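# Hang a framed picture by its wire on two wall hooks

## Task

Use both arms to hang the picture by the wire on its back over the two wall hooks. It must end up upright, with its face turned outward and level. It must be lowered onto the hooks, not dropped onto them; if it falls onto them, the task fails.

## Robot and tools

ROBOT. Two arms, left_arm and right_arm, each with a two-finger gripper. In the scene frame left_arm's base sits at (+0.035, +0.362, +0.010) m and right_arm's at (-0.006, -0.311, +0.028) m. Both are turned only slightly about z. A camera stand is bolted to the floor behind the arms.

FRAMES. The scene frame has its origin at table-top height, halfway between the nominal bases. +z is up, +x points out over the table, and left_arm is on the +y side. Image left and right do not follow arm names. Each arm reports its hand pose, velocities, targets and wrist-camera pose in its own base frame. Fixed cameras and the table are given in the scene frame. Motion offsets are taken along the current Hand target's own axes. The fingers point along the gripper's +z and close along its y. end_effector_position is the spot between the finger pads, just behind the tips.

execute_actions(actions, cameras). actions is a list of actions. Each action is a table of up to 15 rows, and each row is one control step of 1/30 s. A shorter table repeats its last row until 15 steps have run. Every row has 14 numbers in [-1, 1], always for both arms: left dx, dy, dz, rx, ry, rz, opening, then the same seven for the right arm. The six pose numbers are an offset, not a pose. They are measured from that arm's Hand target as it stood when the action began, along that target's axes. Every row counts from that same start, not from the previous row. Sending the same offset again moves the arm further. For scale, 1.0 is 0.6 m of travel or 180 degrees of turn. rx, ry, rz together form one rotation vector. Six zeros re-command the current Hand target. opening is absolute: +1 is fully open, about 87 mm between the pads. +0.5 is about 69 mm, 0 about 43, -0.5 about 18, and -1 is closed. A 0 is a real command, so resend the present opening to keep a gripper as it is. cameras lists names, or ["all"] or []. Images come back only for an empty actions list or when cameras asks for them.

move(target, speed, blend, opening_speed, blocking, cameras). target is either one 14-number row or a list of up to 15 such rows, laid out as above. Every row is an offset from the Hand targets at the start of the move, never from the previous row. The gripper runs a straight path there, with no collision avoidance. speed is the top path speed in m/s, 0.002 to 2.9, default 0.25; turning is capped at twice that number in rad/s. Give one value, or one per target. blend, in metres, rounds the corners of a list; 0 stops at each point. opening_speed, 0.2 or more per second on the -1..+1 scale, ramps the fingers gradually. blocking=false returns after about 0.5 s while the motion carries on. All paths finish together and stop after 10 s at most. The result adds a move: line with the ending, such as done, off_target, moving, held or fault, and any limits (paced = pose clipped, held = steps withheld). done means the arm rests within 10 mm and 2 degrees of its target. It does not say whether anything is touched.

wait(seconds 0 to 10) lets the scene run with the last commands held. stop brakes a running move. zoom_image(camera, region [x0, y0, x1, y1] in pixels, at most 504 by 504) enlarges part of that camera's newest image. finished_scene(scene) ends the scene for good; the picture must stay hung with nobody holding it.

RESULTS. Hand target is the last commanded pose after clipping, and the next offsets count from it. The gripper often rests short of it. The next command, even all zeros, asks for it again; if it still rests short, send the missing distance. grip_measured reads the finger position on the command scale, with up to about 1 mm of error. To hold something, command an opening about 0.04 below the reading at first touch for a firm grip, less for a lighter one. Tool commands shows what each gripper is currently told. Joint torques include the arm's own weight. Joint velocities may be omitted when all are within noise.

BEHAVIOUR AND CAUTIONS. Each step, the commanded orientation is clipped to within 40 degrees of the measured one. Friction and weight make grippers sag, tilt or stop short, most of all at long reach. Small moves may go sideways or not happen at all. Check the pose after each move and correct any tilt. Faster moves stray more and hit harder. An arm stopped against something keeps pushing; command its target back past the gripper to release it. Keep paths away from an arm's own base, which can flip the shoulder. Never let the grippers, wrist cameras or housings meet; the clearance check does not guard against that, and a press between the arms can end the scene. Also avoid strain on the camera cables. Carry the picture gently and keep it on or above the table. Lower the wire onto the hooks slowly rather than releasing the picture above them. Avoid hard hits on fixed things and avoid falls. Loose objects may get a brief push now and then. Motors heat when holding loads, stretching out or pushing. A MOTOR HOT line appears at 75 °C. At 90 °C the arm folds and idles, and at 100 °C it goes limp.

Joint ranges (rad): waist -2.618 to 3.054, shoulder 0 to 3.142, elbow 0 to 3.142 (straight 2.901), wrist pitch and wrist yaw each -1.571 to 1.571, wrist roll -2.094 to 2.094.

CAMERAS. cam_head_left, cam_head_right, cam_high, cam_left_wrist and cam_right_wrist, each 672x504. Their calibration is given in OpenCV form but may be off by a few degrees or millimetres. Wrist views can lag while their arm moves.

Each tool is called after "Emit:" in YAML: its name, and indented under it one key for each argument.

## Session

Emit:
execute_actions:
  actions: []

Emit:
zoom_image:
  camera: "cam_head_left"
  region: [200, 60, 500, 260]

Emit:
zoom_image:
  camera: "cam_high"
  region: [170, 80, 320, 360]

Scene clock: 0.00 s.
left_arm: end_effector_position=(+0.3655, +0.0171, +0.0241) grip_measured=+1.000 end_effector_quat_wxyz=(+0.538, -0.051, +0.841, +0.031) | right_arm: end_effector_position=(+0.3648, -0.0108, +0.0369) grip_measured=+0.988 end_effector_quat_wxyz=(+0.539, +0.026, +0.842, -0.005)
Joint positions: left_arm=[0.003 1.566 0.338 0.792 -0.104 -0.052 1] | right_arm=[-0.028 1.49 0.352 0.705 0.011 0.028 0.994]
Joint velocities: within noise
Joint torques (N m): no reading
Motor temperatures (°C): left_arm=[23 30 28 20 22 19 20] | right_arm=[19 22 27 25 20 21 20]
Heat: left arm: 30 °C; right arm: 27 °C.
Hand target: left_arm +0.3712, +0.0171, +0.0330; +0.550, -0.051, +0.833, +0.030 | right_arm +0.3721, -0.0111, +0.0486; +0.555, +0.026, +0.831, -0.005
Tool commands: left_gripper/opening=+1.0 right_gripper/opening=+1.0
camera_calibration:
cam_left_wrist: T_world_to_cam=[[0.127185, -0.991812, 0.0115653, -0.0299906], [-0.949834, -0.125144, -0.286626, 0.38292], [0.285727, 0.0254694, -0.957973, 0.0667303], [0, 0, 0, 1]] pos_world=[0.348458, 0.0164756, 0.174028]
cam_right_wrist: T_world_to_cam=[[-0.0569932, -0.997755, -0.0351569, 0.0107977], [-0.961007, 0.06437, -0.268928, 0.383886], [0.270588, 0.0184589, -0.962518, 0.0761532], [0, 0, 0, 1]] pos_world=[0.348926, -0.015343, 0.176916]

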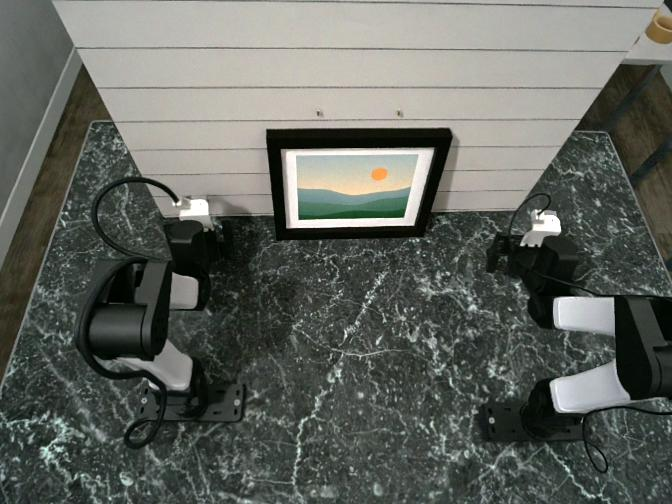

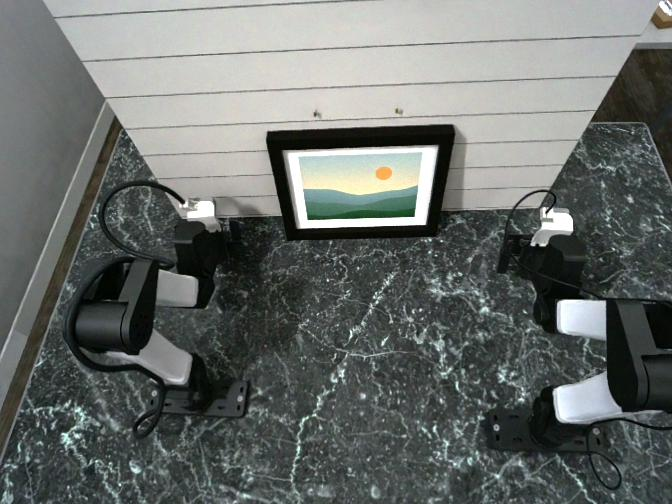

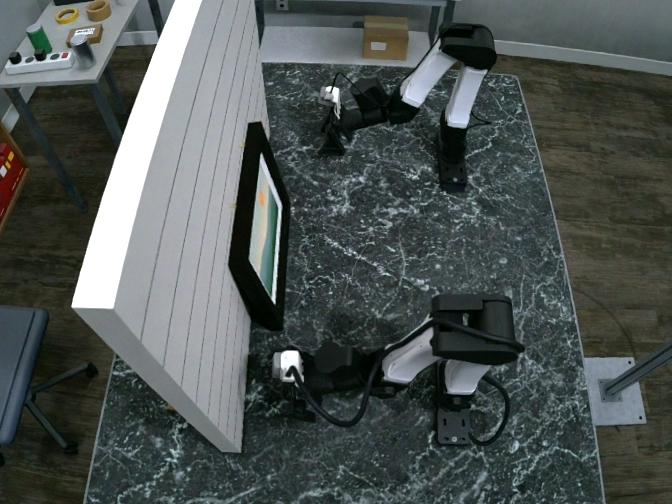

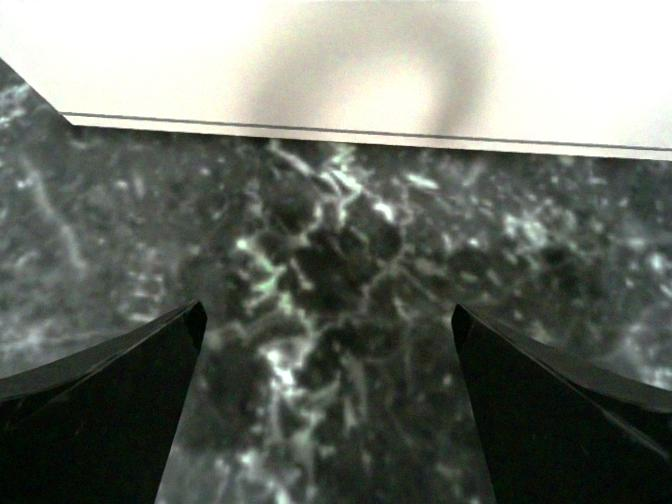

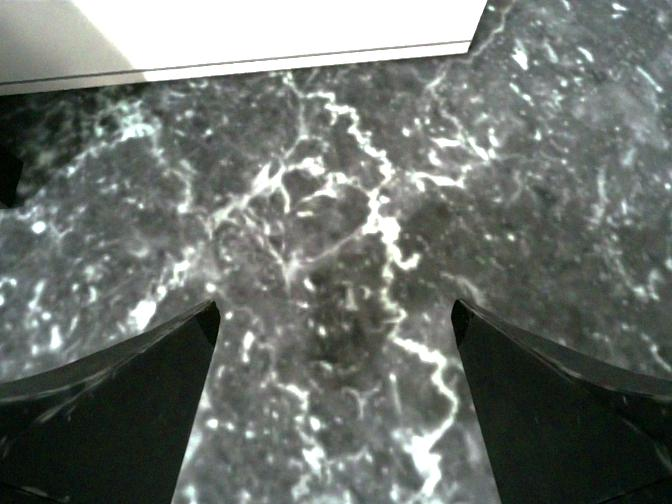

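Scaled by 1.680 from the camera's 672x504 image, which has a finer 960x720 frame.

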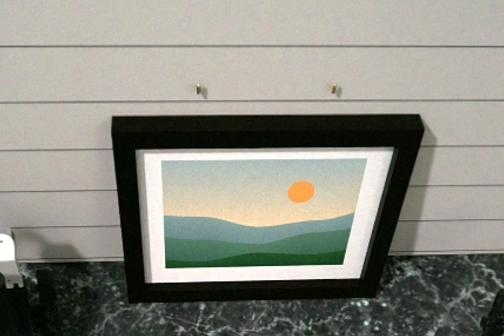

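Scaled by 1.800 from the camera's 672x504 image, which has a finer 960x720 frame.

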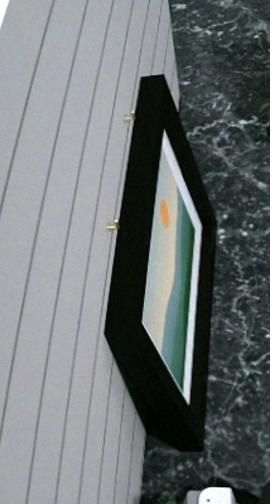

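Emit:
move:
  target: [-0.2427,-0.2808,-0.1147,0.0197,-0.0811,0.0076,0.5,-0.2403,0.3358,-0.0127,-0.0244,-0.0775,-0.0136,0.5]
  cameras: ["cam_high","cam_left_wrist","cam_right_wrist"]

Scene clock: 42.37 s.
left_arm: end_effector_position=(+0.3796, -0.1485, +0.1833) grip_measured=+0.500 end_effector_quat_wxyz=(+0.641, -0.007, +0.768, +0.017) | right_arm: end_effector_position=(+0.4223, +0.1803, +0.1756) grip_measured=+0.500 end_effector_quat_wxyz=(+0.642, -0.020, +0.767, +0.009)
Joint positions: left_arm=[-0.626 1.342 0.701 0.416 -0.648 -0.121 0.75] | right_arm=[0.595 1.545 0.833 0.505 0.546 0.098 0.75]
Joint torques (N m): left_arm=[-0.31 -4.21 7.72 1.84 -0.21 -0.08] | right_arm=[-0.27 -5.56 11.82 2.09 0.16 -0.07]
Motor temperatures (°C): left_arm=[23 32 31 25 22 19 20] | right_arm=[19 24 29 31 20 21 20]
Heat: left arm: 32 °C; right arm: 31 °C.
Hand target: left_arm +0.3850, -0.1498, +0.1951; +0.653, -0.020, +0.757, +0.017 | right_arm +0.4300, +0.1848, +0.1890; +0.652, -0.014, +0.758, +0.012
Off the commanded pose: left_arm 0.013 m, 2 deg | right_arm 0.016 m, 2 deg.
move: off_target (left_arm, right_arm)
camera_calibration:
cam_left_wrist: T_world_to_cam=[[0.0380864, -0.999253, -0.00662262, -0.16181], [-0.854592, -0.0291364, -0.518482, 0.441766], [0.517902, 0.0254068, -0.855063, 0.11238], [0, 0, 0, 1]] pos_world=[0.32549, -0.151673, 0.324068]
cam_right_wrist: T_world_to_cam=[[0.0383289, -0.999252, -0.00518982, 0.164407], [-0.862771, -0.0304727, -0.504675, 0.481082], [0.504139, 0.0238213, -0.863294, 0.0735692], [0, 0, 0, 1]] pos_world=[0.371673, 0.177192, 0.307155]
Images, in order (width x height): cam_high 672x504, cam_left_wrist 672x504, cam_right_wrist 672x504.

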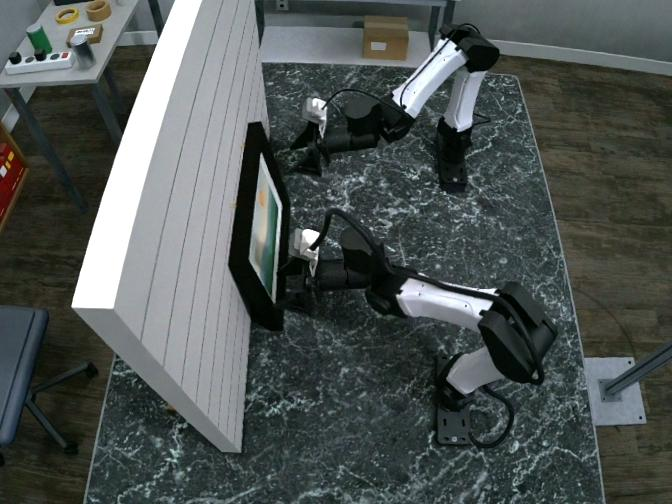

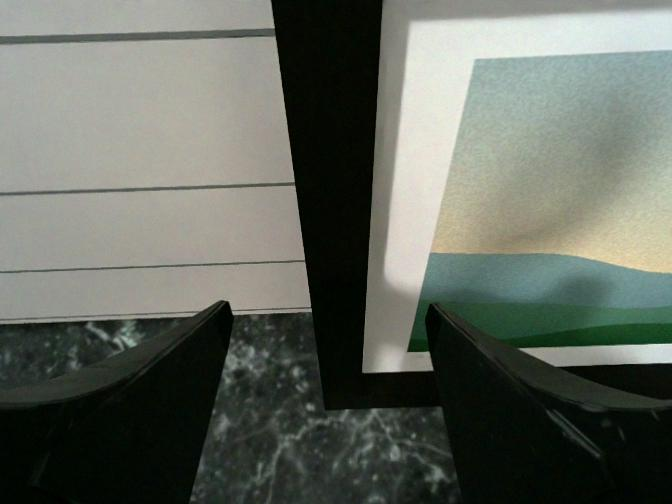

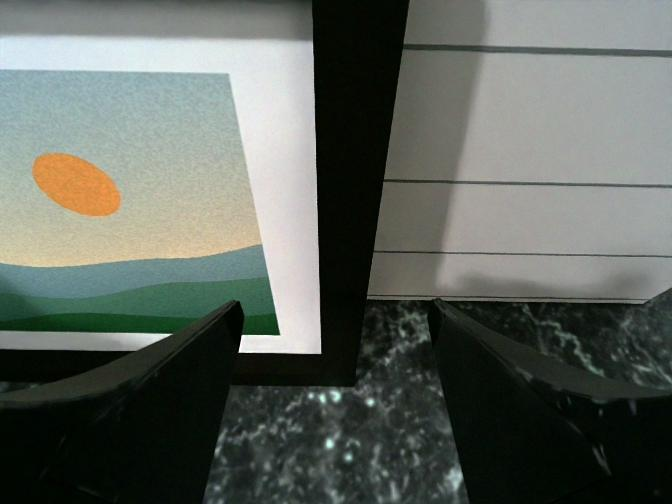

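Emit:
move:
  target:
    - [-0.009,-0.0067,0.04,0,0,0,0.4,0,-0.0067,0.05,0,0,0,0.4]
    - [-0.009,-0.0067,0.073,0,0,0,-0.9,0,-0.0067,0.0867,0,0,0,-0.9]
  speed: 0.06
  opening_speed: 0.6
  cameras: ["cam_high","cam_left_wrist","cam_right_wrist"]

Scene clock: 58.37 s.
left_arm: end_effector_position=(+0.4193, -0.1480, +0.1805) grip_measured=-0.341 end_effector_quat_wxyz=(+0.638, -0.014, +0.770, +0.023) | right_arm: end_effector_position=(+0.4685, +0.1784, +0.1619) grip_measured=-0.360 end_effector_quat_wxyz=(+0.632, -0.019, +0.775, +0.005)
Joint positions: left_arm=[-0.554 1.491 0.816 0.449 -0.598 -0.11 0.33] | right_arm=[0.518 1.712 0.975 0.508 0.474 0.09 0.32]
Joint torques (N m): left_arm=[0.38 -4.9 8.17 1.99 0.04 0] | right_arm=[-0.96 -6.78 12.16 2.43 0.01 -0.16]
Heat: left arm: 32 °C; right arm: 32 °C.
Hand target: left_arm +0.4292, -0.1515, +0.1939; +0.653, -0.020, +0.757, +0.017 | right_arm +0.4815, +0.1828, +0.1812; +0.652, -0.014, +0.758, +0.012
Off the commanded pose: left_arm 0.017 m, 2 deg | right_arm 0.024 m, 3 deg.
move: off_target (left_arm, right_arm); target 2's new opening was sent with right_arm's hand 0.024 m and 3 deg from that target
camera_calibration:
cam_left_wrist: T_world_to_cam=[[0.0583994, -0.998262, -0.00787115, -0.17098], [-0.857438, -0.0461199, -0.512516, 0.471956], [0.511262, 0.0366796, -0.858642, 0.0946068], [0, 0, 0, 1]] pos_world=[0.366289, -0.152387, 0.321772]
cam_right_wrist: T_world_to_cam=[[0.0315187, -0.999503, -0.000624845, 0.163176], [-0.875653, -0.0273117, -0.482169, 0.515859], [0.481912, 0.0157445, -0.876078, 0.0524701], [0, 0, 0, 1]] pos_world=[0.421284, 0.176358, 0.294801]
Images, in order (width x height): cam_high 672x504, cam_left_wrist 672x504, cam_right_wrist 672x504.

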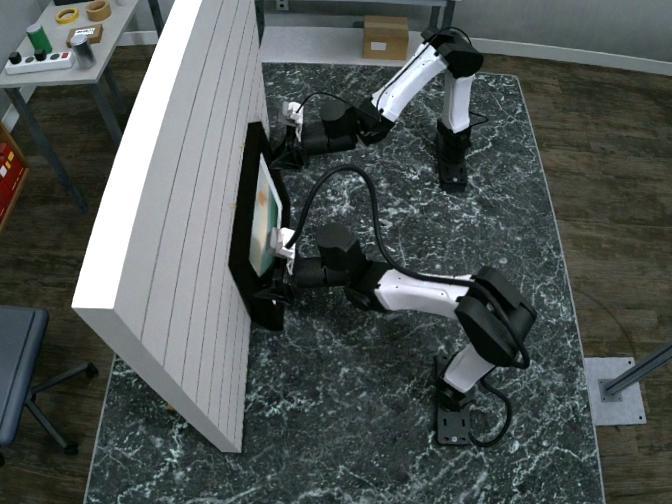

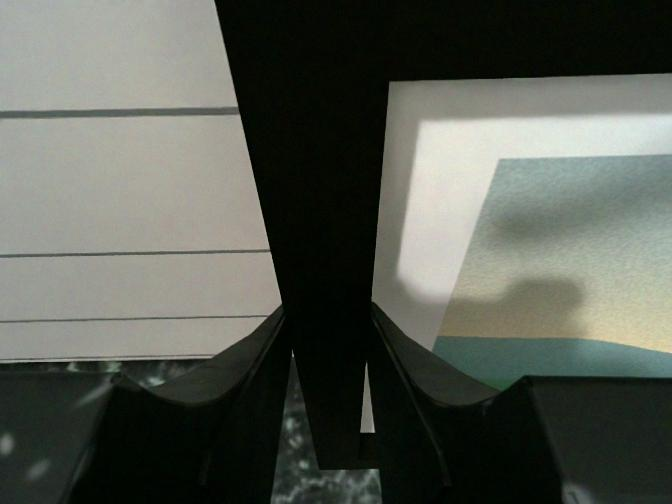

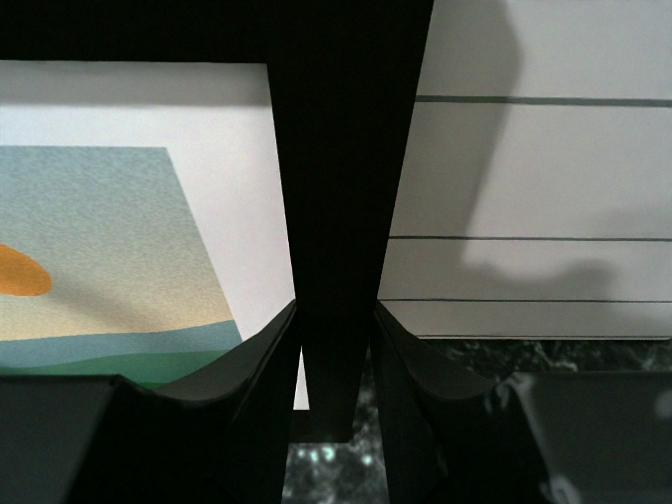

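Emit:
move:
  target:
    - [-0.07,0,-0.095,0,0,0,-0.9,-0.07,0,-0.095,0,0,0,-0.9]
    - [-0.393,0.005,-0.1095,0,-0.064,0,-0.9,-0.393,0.005,-0.1095,0,-0.064,0,-0.9]
    - [-0.4022,0.005,-0.0485,0,-0.064,0,-0.9,-0.402,0.005,-0.0508,0,-0.064,0,-0.9]
  speed: [0.1,0.12,0.05]
  blend: [0.02,0.01,0]
  cameras: ["cam_high","cam_head_left","cam_head_right"]

Emit:
zoom_image:
  camera: "cam_high"
  region: [190, 60, 330, 320]

Scene clock: 112.33 s.
left_arm: end_effector_position=(+0.4297, -0.1436, +0.3973) grip_measured=-0.337 end_effector_quat_wxyz=(+0.688, -0.012, +0.724, +0.037) | right_arm: end_effector_position=(+0.4792, +0.1830, +0.3756) grip_measured=-0.356 end_effector_quat_wxyz=(+0.683, -0.018, +0.731, +0.001)
Joint positions: left_arm=[-0.55 1.446 1.515 -0.13 -0.619 0.003 0.332] | right_arm=[0.529 1.632 1.624 -0.069 0.502 0.015 0.322]
Joint torques (N m): left_arm=[0.02 -5.49 9.94 2.42 0.2 0.22] | right_arm=[-0.59 -7.38 15.45 2.87 -0.09 -0.44]
Motor temperatures (°C): left_arm=[23 34 37 30 22 19 21] | right_arm=[19 28 38 32 20 21 20]
Heat: left arm: 37 °C; right arm: 38 °C.
Hand target: left_arm +0.4359, -0.1479, +0.4370; +0.725, -0.018, +0.688, +0.019 | right_arm +0.4871, +0.1858, +0.4241; +0.725, -0.012, +0.689, +0.014
Off the commanded pose: left_arm 0.040 m, 6 deg | right_arm 0.049 m, 7 deg.
move: off_target (left_arm, right_arm)
Images, in order (width x height): cam_head_left 672x504, cam_head_right 672x504, cam_high 672x504.

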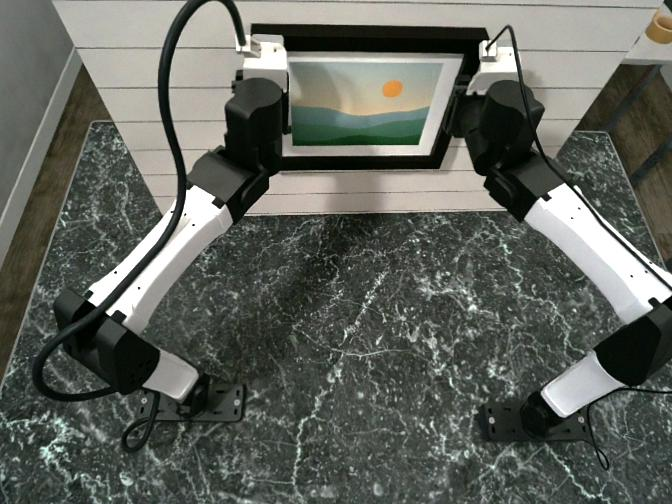

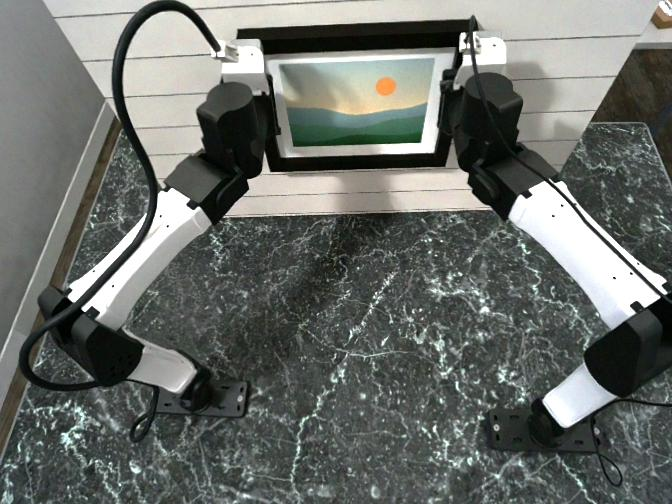

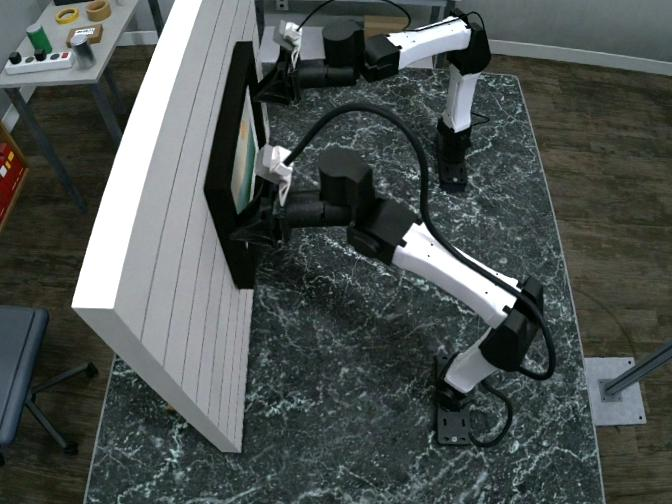

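Scaled by 1.938 from the camera's 672x504 image, which has a finer 960x720 frame.

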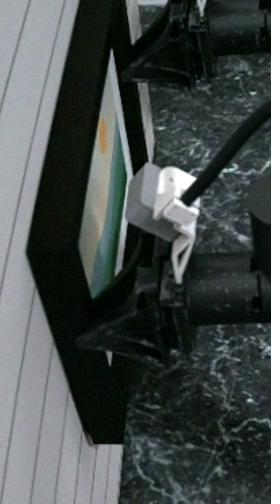

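Emit:
move:
  target: [0.106,0,-0.009,0,0,0,-0.9,0.0985,0,-0.011,0,0,0,-0.9]
  speed: 0.05

Emit:
move:
  target: [0.035,0,-0.001,0,0,0,-0.9,0.035,0,-0.002,0,0,0,-0.9]
  speed: 0.04

Scene clock: 119.17 s.
left_arm: end_effector_position=(+0.4313, -0.1444, +0.3510) grip_measured=-0.337 end_effector_quat_wxyz=(+0.697, -0.016, +0.717, +0.033) | right_arm: end_effector_position=(+0.4812, +0.1805, +0.3339) grip_measured=-0.357 end_effector_quat_wxyz=(+0.687, -0.012, +0.727, -0.006)
Joint positions: left_arm=[-0.55 1.407 1.27 0.104 -0.619 0.005 0.332] | right_arm=[0.529 1.614 1.426 0.123 0.521 0.007 0.322]
Joint torques (N m): left_arm=[-0.16 -6.41 6.11 2.52 0.19 0.19] | right_arm=[-0.29 -9.21 8.2 3.31 -0.24 -0.35]
Heat: left arm: 37 °C; right arm: 38 °C.
Hand target: left_arm +0.4339, -0.1481, +0.3730; +0.725, -0.018, +0.688, +0.019 | right_arm +0.4835, +0.1857, +0.3649; +0.725, -0.012, +0.688, +0.013
Off the commanded pose: left_arm 0.023 m, 5 deg | right_arm 0.031 m, 7 deg.
move: off_target (left_arm, right_arm)

Scene clock: 120.17 s.
left_arm: end_effector_position=(+0.4316, -0.1444, +0.3328) grip_measured=-0.337 end_effector_quat_wxyz=(+0.700, -0.016, +0.714, +0.033) | right_arm: end_effector_position=(+0.4814, +0.1802, +0.3155) grip_measured=-0.357 end_effector_quat_wxyz=(+0.690, -0.012, +0.724, -0.007)
Joint positions: left_arm=[-0.55 1.402 1.184 0.194 -0.619 0.011 0.332] | right_arm=[0.529 1.612 1.341 0.215 0.522 0.002 0.322]
Joint torques (N m): left_arm=[-0.06 -6.22 6.08 2.44 0.21 0.13] | right_arm=[-0.31 -9.07 8.21 3.22 -0.26 -0.31]
Heat: left arm: 37 °C; right arm: 38 °C.
Hand target: left_arm +0.4344, -0.1482, +0.3522; +0.725, -0.018, +0.688, +0.019 | right_arm +0.4834, +0.1857, +0.3439; +0.725, -0.012, +0.688, +0.013
Off the commanded pose: left_arm 0.020 m, 4 deg | right_arm 0.029 m, 6 deg.
move: off_target (left_arm, right_arm)

Emit:
move:
  target: [0.03,0,-0.001,0,0,0,-0.9,0.03,0,-0.002,0,0,0,-0.9]
  speed: 0.04

Emit:
move:
  target: [0.02,0,-0.001,0,0,0,-0.9,0.02,0,-0.002,0,0,0,-0.9]
  speed: 0.03

Emit:
move:
  target: [0.0167,0,-0.001,0,0,0,-0.9,0.0167,0,-0.002,0,0,0,-0.9]
  speed: 0.03

Scene clock: 126.07 s.
left_arm: end_effector_position=(+0.4305, -0.1457, +0.3089) grip_measured=-0.336 end_effector_quat_wxyz=(+0.695, -0.013, +0.718, +0.029) | right_arm: end_effector_position=(+0.4793, +0.1818, +0.2929) grip_measured=-0.357 end_effector_quat_wxyz=(+0.686, -0.019, +0.727, -0.003)
Joint positions: left_arm=[-0.55 1.401 1.103 0.258 -0.61 0.001 0.332] | right_arm=[0.529 1.611 1.261 0.284 0.506 0.002 0.322]
Joint torques (N m): left_arm=[-0.05 -6.19 6.87 2.52 0.12 0.21] | right_arm=[-0.25 -8.87 9.1 3.26 -0.09 -0.3]
Heat: left arm: 37 °C; right arm: 38 °C.
Hand target: left_arm +0.4347, -0.1481, +0.3341; +0.725, -0.018, +0.688, +0.019 | right_arm +0.4832, +0.1857, +0.3257; +0.725, -0.012, +0.689, +0.013
Off the commanded pose: left_arm 0.026 m, 5 deg | right_arm 0.033 m, 7 deg.
move: off_target (left_arm, right_arm)

Scene clock: 127.00 s.
left_arm: end_effector_position=(+0.4299, -0.1458, +0.2989) grip_measured=-0.336 end_effector_quat_wxyz=(+0.696, -0.014, +0.717, +0.027) | right_arm: end_effector_position=(+0.4783, +0.1813, +0.2833) grip_measured=-0.357 end_effector_quat_wxyz=(+0.688, -0.018, +0.726, -0.002)
Joint positions: left_arm=[-0.55 1.401 1.06 0.305 -0.608 0 0.332] | right_arm=[0.529 1.611 1.218 0.331 0.505 0.002 0.321]
Joint torques (N m): left_arm=[-0.03 -5.87 6.75 2.53 0.1 0.23] | right_arm=[-0.2 -8.51 8.96 3.26 -0.09 -0.3]
Heat: left arm: 36 °C; right arm: 38 °C.
Hand target: left_arm +0.4347, -0.1481, +0.3221; +0.725, -0.018, +0.688, +0.019 | right_arm +0.4826, +0.1857, +0.3136; +0.725, -0.012, +0.689, +0.013
Off the commanded pose: left_arm 0.024 m, 5 deg | right_arm 0.031 m, 6 deg.
move: off_target (left_arm, right_arm)

Scene clock: 127.90 s.
left_arm: end_effector_position=(+0.4295, -0.1455, +0.2927) grip_measured=-0.338 end_effector_quat_wxyz=(+0.699, -0.015, +0.714, +0.026) | right_arm: end_effector_position=(+0.4776, +0.1808, +0.2772) grip_measured=-0.358 end_effector_quat_wxyz=(+0.691, -0.017, +0.723, +0.000)
Joint positions: left_arm=[-0.55 1.401 1.026 0.35 -0.607 0.002 0.331] | right_arm=[0.529 1.611 1.184 0.374 0.505 0.002 0.321]
Joint torques (N m): left_arm=[-0.02 -5.39 6.61 2.49 0.1 0.2] | right_arm=[-0.12 -8.02 8.8 3.21 -0.08 -0.3]
Heat: left arm: 36 °C; right arm: 38 °C.
Hand target: left_arm +0.4347, -0.1481, +0.3121; +0.725, -0.018, +0.688, +0.019 | right_arm +0.4819, +0.1857, +0.3037; +0.725, -0.012, +0.688, +0.014
Off the commanded pose: left_arm 0.020 m, 4 deg | right_arm 0.027 m, 6 deg.
move: off_target (left_arm, right_arm)

Emit:
move:
  target: [0.0167,0,-0.001,0,0,0,-0.9,0.0167,0,-0.002,0,0,0,-0.9]
  speed: 0.03

Emit:
move:
  target: [0.02,0,-0.001,0,0,0,-0.9,0.022,0,-0.002,0,0,0,-0.9]
  speed: 0.03

Emit:
move:
  target: [0.0167,0,-0.009,0,0,0,-0.9,0.02,0,-0.009,0,0,0,-0.9]
  speed: 0.03
  cameras: ["cam_high","cam_head_left"]

Emit:
zoom_image:
  camera: "cam_high"
  region: [190, 60, 330, 320]

Scene clock: 134.10 s.
left_arm: end_effector_position=(+0.4300, -0.1456, +0.2879) grip_measured=-0.338 end_effector_quat_wxyz=(+0.705, -0.016, +0.709, +0.025) | right_arm: end_effector_position=(+0.4769, +0.1802, +0.2731) grip_measured=-0.359 end_effector_quat_wxyz=(+0.696, -0.016, +0.718, +0.001)
Joint positions: left_arm=[-0.55 1.405 0.994 0.404 -0.607 0.01 0.331] | right_arm=[0.529 1.611 1.153 0.422 0.505 -0.004 0.321]
Joint torques (N m): left_arm=[-0.01 -5.12 6.35 2.38 0.11 0.14] | right_arm=[-0.05 -7.34 8.53 3.14 -0.09 -0.24]
Heat: left arm: 36 °C; right arm: 38 °C.
Hand target: left_arm +0.4346, -0.1481, +0.3018; +0.725, -0.018, +0.688, +0.019 | right_arm +0.4812, +0.1857, +0.2936; +0.725, -0.012, +0.688, +0.014
Off the commanded pose: left_arm 0.015 m, 3 deg | right_arm 0.022 m, 5 deg.
move: off_target (left_arm, right_arm)

Scene clock: 135.03 s.
left_arm: end_effector_position=(+0.4296, -0.1455, +0.2857) grip_measured=-0.340 end_effector_quat_wxyz=(+0.713, -0.015, +0.700, +0.023) | right_arm: end_effector_position=(+0.4777, +0.1803, +0.2694) grip_measured=-0.359 end_effector_quat_wxyz=(+0.705, -0.015, +0.709, +0.002)
Joint positions: left_arm=[-0.55 1.405 0.96 0.468 -0.603 0.023 0.33] | right_arm=[0.529 1.618 1.118 0.494 0.505 -0.015 0.32]
Joint torques (N m): left_arm=[0.02 -4.1 5.97 2.24 0.09 0.03] | right_arm=[-0.02 -6.79 7.88 2.93 -0.09 -0.16]
Heat: left arm: 36 °C; right arm: 38 °C.
Hand target: left_arm +0.4347, -0.1482, +0.2900; +0.725, -0.018, +0.688, +0.019 | right_arm +0.4807, +0.1857, +0.2803; +0.725, -0.012, +0.689, +0.013
Off the commanded pose: left_arm 0.007 m, 2 deg | right_arm 0.013 m, 4 deg.
move: off_target (right_arm)

Scene clock: 135.93 s.
left_arm: end_effector_position=(+0.4282, -0.1460, +0.2842) grip_measured=-0.342 end_effector_quat_wxyz=(+0.724, -0.016, +0.689, +0.019) | right_arm: end_effector_position=(+0.4761, +0.1794, +0.2668) grip_measured=-0.360 end_effector_quat_wxyz=(+0.716, -0.012, +0.698, +0.006)
Joint positions: left_arm=[-0.553 1.405 0.92 0.544 -0.603 0.037 0.329] | right_arm=[0.529 1.618 1.073 0.576 0.504 -0.024 0.32]
Joint torques (N m): left_arm=[-0.4 -4.4 5.33 1.9 0.02 -0.09] | right_arm=[0.55 -6.65 7.12 2.56 -0.03 -0.08]
Heat: left arm: 36 °C; right arm: 38 °C.
Hand target: left_arm +0.4298, -0.1485, +0.2796; +0.725, -0.018, +0.688, +0.019 | right_arm +0.4760, +0.1855, +0.2680; +0.725, -0.012, +0.689, +0.013
Off the commanded pose: left_arm 0.005 m, 0 deg | right_arm 0.006 m, 2 deg.
move: done
Images, in order (width x height): cam_head_left 672x504, cam_high 672x504.

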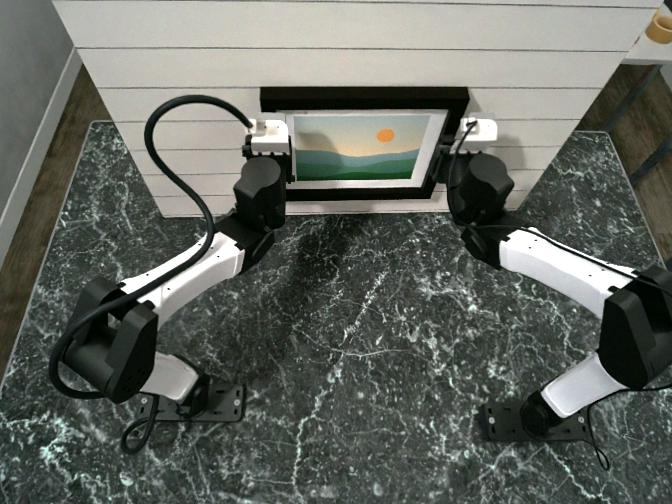

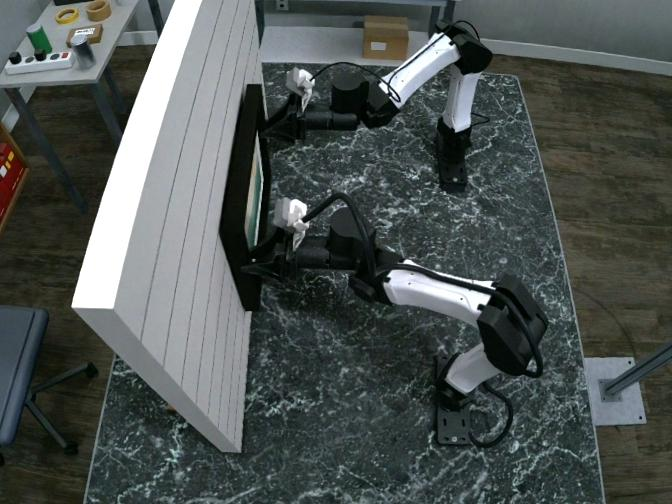

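Scaled by 1.938 from the camera's 672x504 image, which has a finer 960x720 frame.

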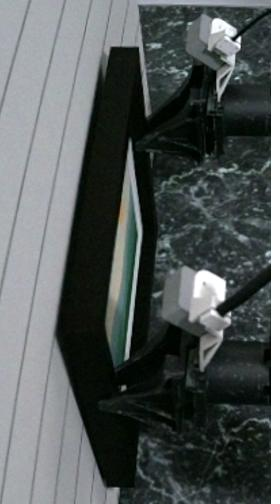

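Emit:
move:
  target: [0.003,0,0.008,0,0.02,0,-0.9,0.008,0,0.008,0,0.02,0,-0.9]
  speed: 0.03

Emit:
move:
  target: [0,0,0,0,0,0,0.1,0,0,0,0,0,0,0.1]
  opening_speed: 0.25
  cameras: ["cam_high","cam_left_wrist","cam_right_wrist"]

Scene clock: 143.47 s.
left_arm: end_effector_position=(+0.4292, -0.1462, +0.2836) grip_measured=-0.343 end_effector_quat_wxyz=(+0.711, -0.017, +0.703, +0.020) | right_arm: end_effector_position=(+0.4762, +0.1804, +0.2645) grip_measured=-0.360 end_effector_quat_wxyz=(+0.709, -0.013, +0.705, +0.007)
Joint positions: left_arm=[-0.551 1.405 0.959 0.461 -0.603 0.013 0.329] | right_arm=[0.529 1.618 1.087 0.537 0.502 -0.011 0.32]
Joint torques (N m): left_arm=[0.44 -3.75 7.61 1.42 0.12 -0.26] | right_arm=[-0.42 -5.74 11.48 1.65 -0.1 0.11]
Heat: left arm: 35 °C; right arm: 38 °C.
Hand target: left_arm +0.4347, -0.1482, +0.2781; +0.703, -0.019, +0.710, +0.018 | right_arm +0.4810, +0.1856, +0.2635; +0.703, -0.013, +0.711, +0.013
Off the commanded pose: left_arm 0.008 m, 1 deg | right_arm 0.007 m, 1 deg.
move: done

Scene clock: 147.67 s.
left_arm: end_effector_position=(+0.4290, -0.1462, +0.2701) grip_measured=+0.100 end_effector_quat_wxyz=(+0.695, -0.007, +0.718, +0.030) | right_arm: end_effector_position=(+0.4758, +0.1804, +0.2527) grip_measured=+0.100 end_effector_quat_wxyz=(+0.695, -0.020, +0.718, +0.001)
Joint positions: left_arm=[-0.551 1.415 0.959 0.418 -0.603 0.011 0.55] | right_arm=[0.529 1.626 1.087 0.502 0.501 -0.009 0.55]
Joint torques (N m): left_arm=[0.44 -4.74 7.65 1.84 0.11 -0.25] | right_arm=[-0.43 -6.6 11.47 2.08 -0.08 0.11]
Heat: left arm: 35 °C; right arm: 38 °C.
Hand target: left_arm +0.4346, -0.1482, +0.2781; +0.703, -0.019, +0.710, +0.018 | right_arm +0.4810, +0.1857, +0.2633; +0.703, -0.013, +0.711, +0.013
Off the commanded pose: left_arm 0.010 m, 2 deg | right_arm 0.013 m, 2 deg.
move: off_target (right_arm)
camera_calibration:
cam_left_wrist: T_world_to_cam=[[0.0561546, -0.998182, -0.0219122, -0.164234], [-0.769108, -0.0292522, -0.638449, 0.524801], [0.636647, 0.0527047, -0.769352, 0.0908807], [0, 0, 0, 1]] pos_world=[0.354992, -0.153373, 0.401379]
cam_right_wrist: T_world_to_cam=[[0.0276372, -0.999564, 0.0103461, 0.164125], [-0.781535, -0.0280596, -0.62323, 0.557068], [0.623249, 0.00913846, -0.78197, 0.038647], [0, 0, 0, 1]] pos_world=[0.406746, 0.179331, 0.375704]
Images, in order (width x height): cam_high 672x504, cam_left_wrist 672x504, cam_right_wrist 672x504.

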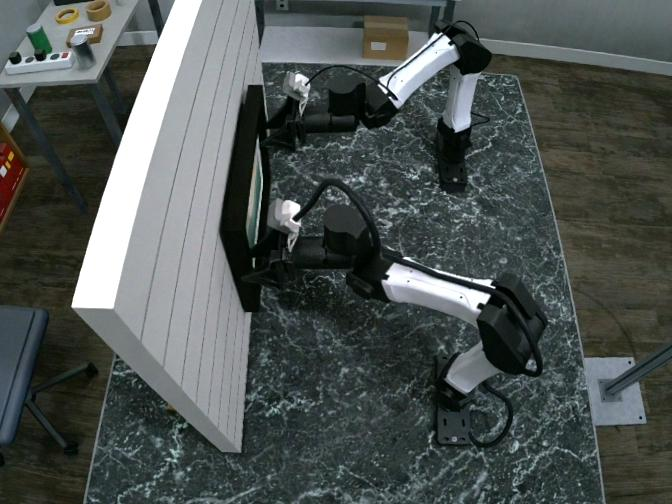

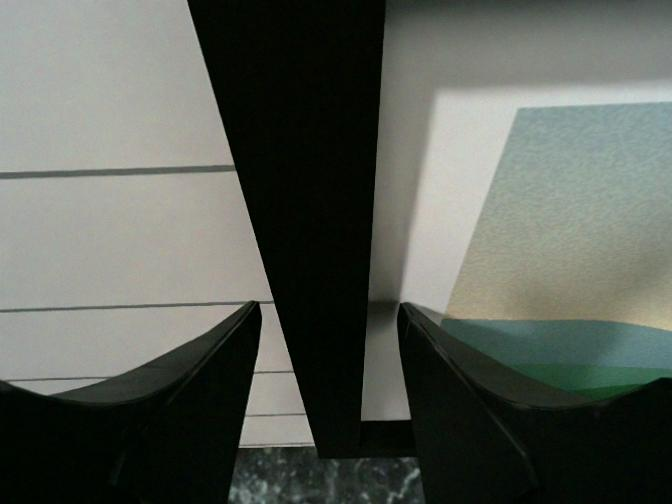

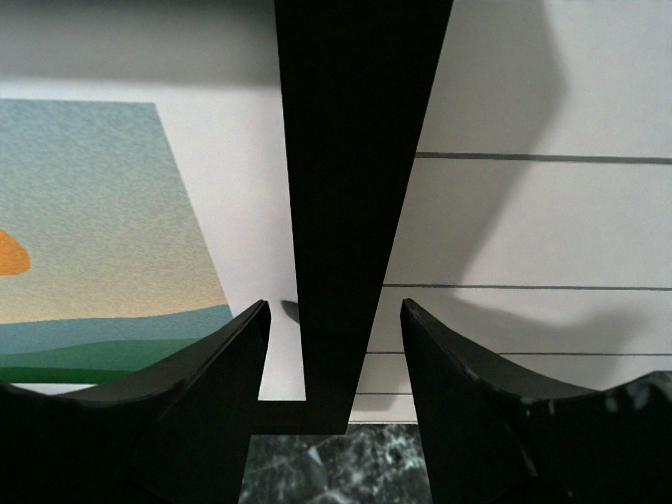

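Emit:
move:
  target: [-0.01,0,-0.15,0,0,0,0.1,-0.01,0,-0.15,0,0,0,0.1]
  speed: 0.1
  cameras: ["cam_head_left"]

Emit:
zoom_image:
  camera: "cam_head_left"
  region: [200, 60, 500, 240]

Scene clock: 157.90 s.
left_arm: end_effector_position=(+0.3484, -0.1553, +0.2778) grip_measured=+0.100 end_effector_quat_wxyz=(+0.695, -0.001, +0.718, +0.028) | right_arm: end_effector_position=(+0.3970, +0.1847, +0.2639) grip_measured=+0.100 end_effector_quat_wxyz=(+0.698, -0.023, +0.716, +0.004)
Joint positions: left_arm=[-0.755 1.162 0.813 0.304 -0.797 0.006 0.55] | right_arm=[0.677 1.367 0.889 0.445 0.638 -0.006 0.55]
Joint torques (N m): left_arm=[-0.46 -5.48 5.5 1.74 -0.1 -0.24] | right_arm=[0.03 -8.08 6.91 2.02 0.09 0.11]
Heat: left arm: 35 °C; right arm: 38 °C.
Hand target: left_arm +0.3449, -0.1529, +0.2850; +0.703, -0.019, +0.710, +0.018 | right_arm +0.3912, +0.1823, +0.2704; +0.703, -0.013, +0.711, +0.013
Off the commanded pose: left_arm 0.008 m, 3 deg | right_arm 0.009 m, 2 deg.
move: off_target (left_arm)
Images, in order (width x height): cam_head_left 672x504.

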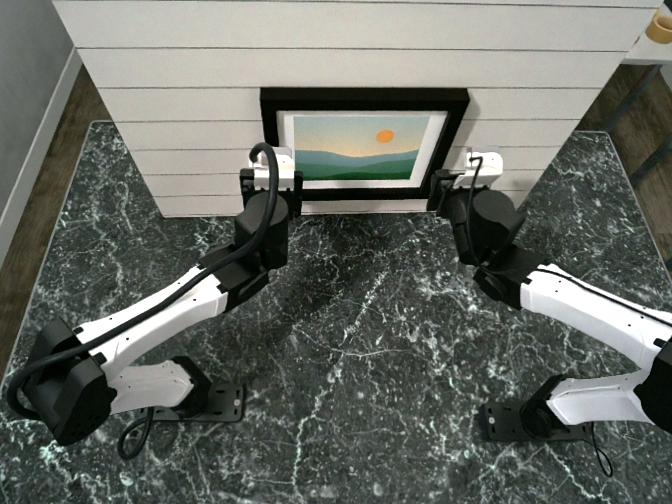

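Scaled by 1.680 from the camera's 672x504 image, which has a finer 960x720 frame.

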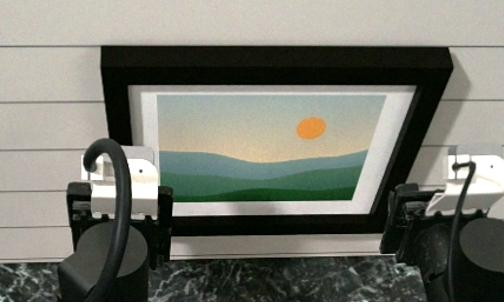

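Level with the planks.

Emit:
finished_scene:
  scene: 2

The scene is finished: the task was done.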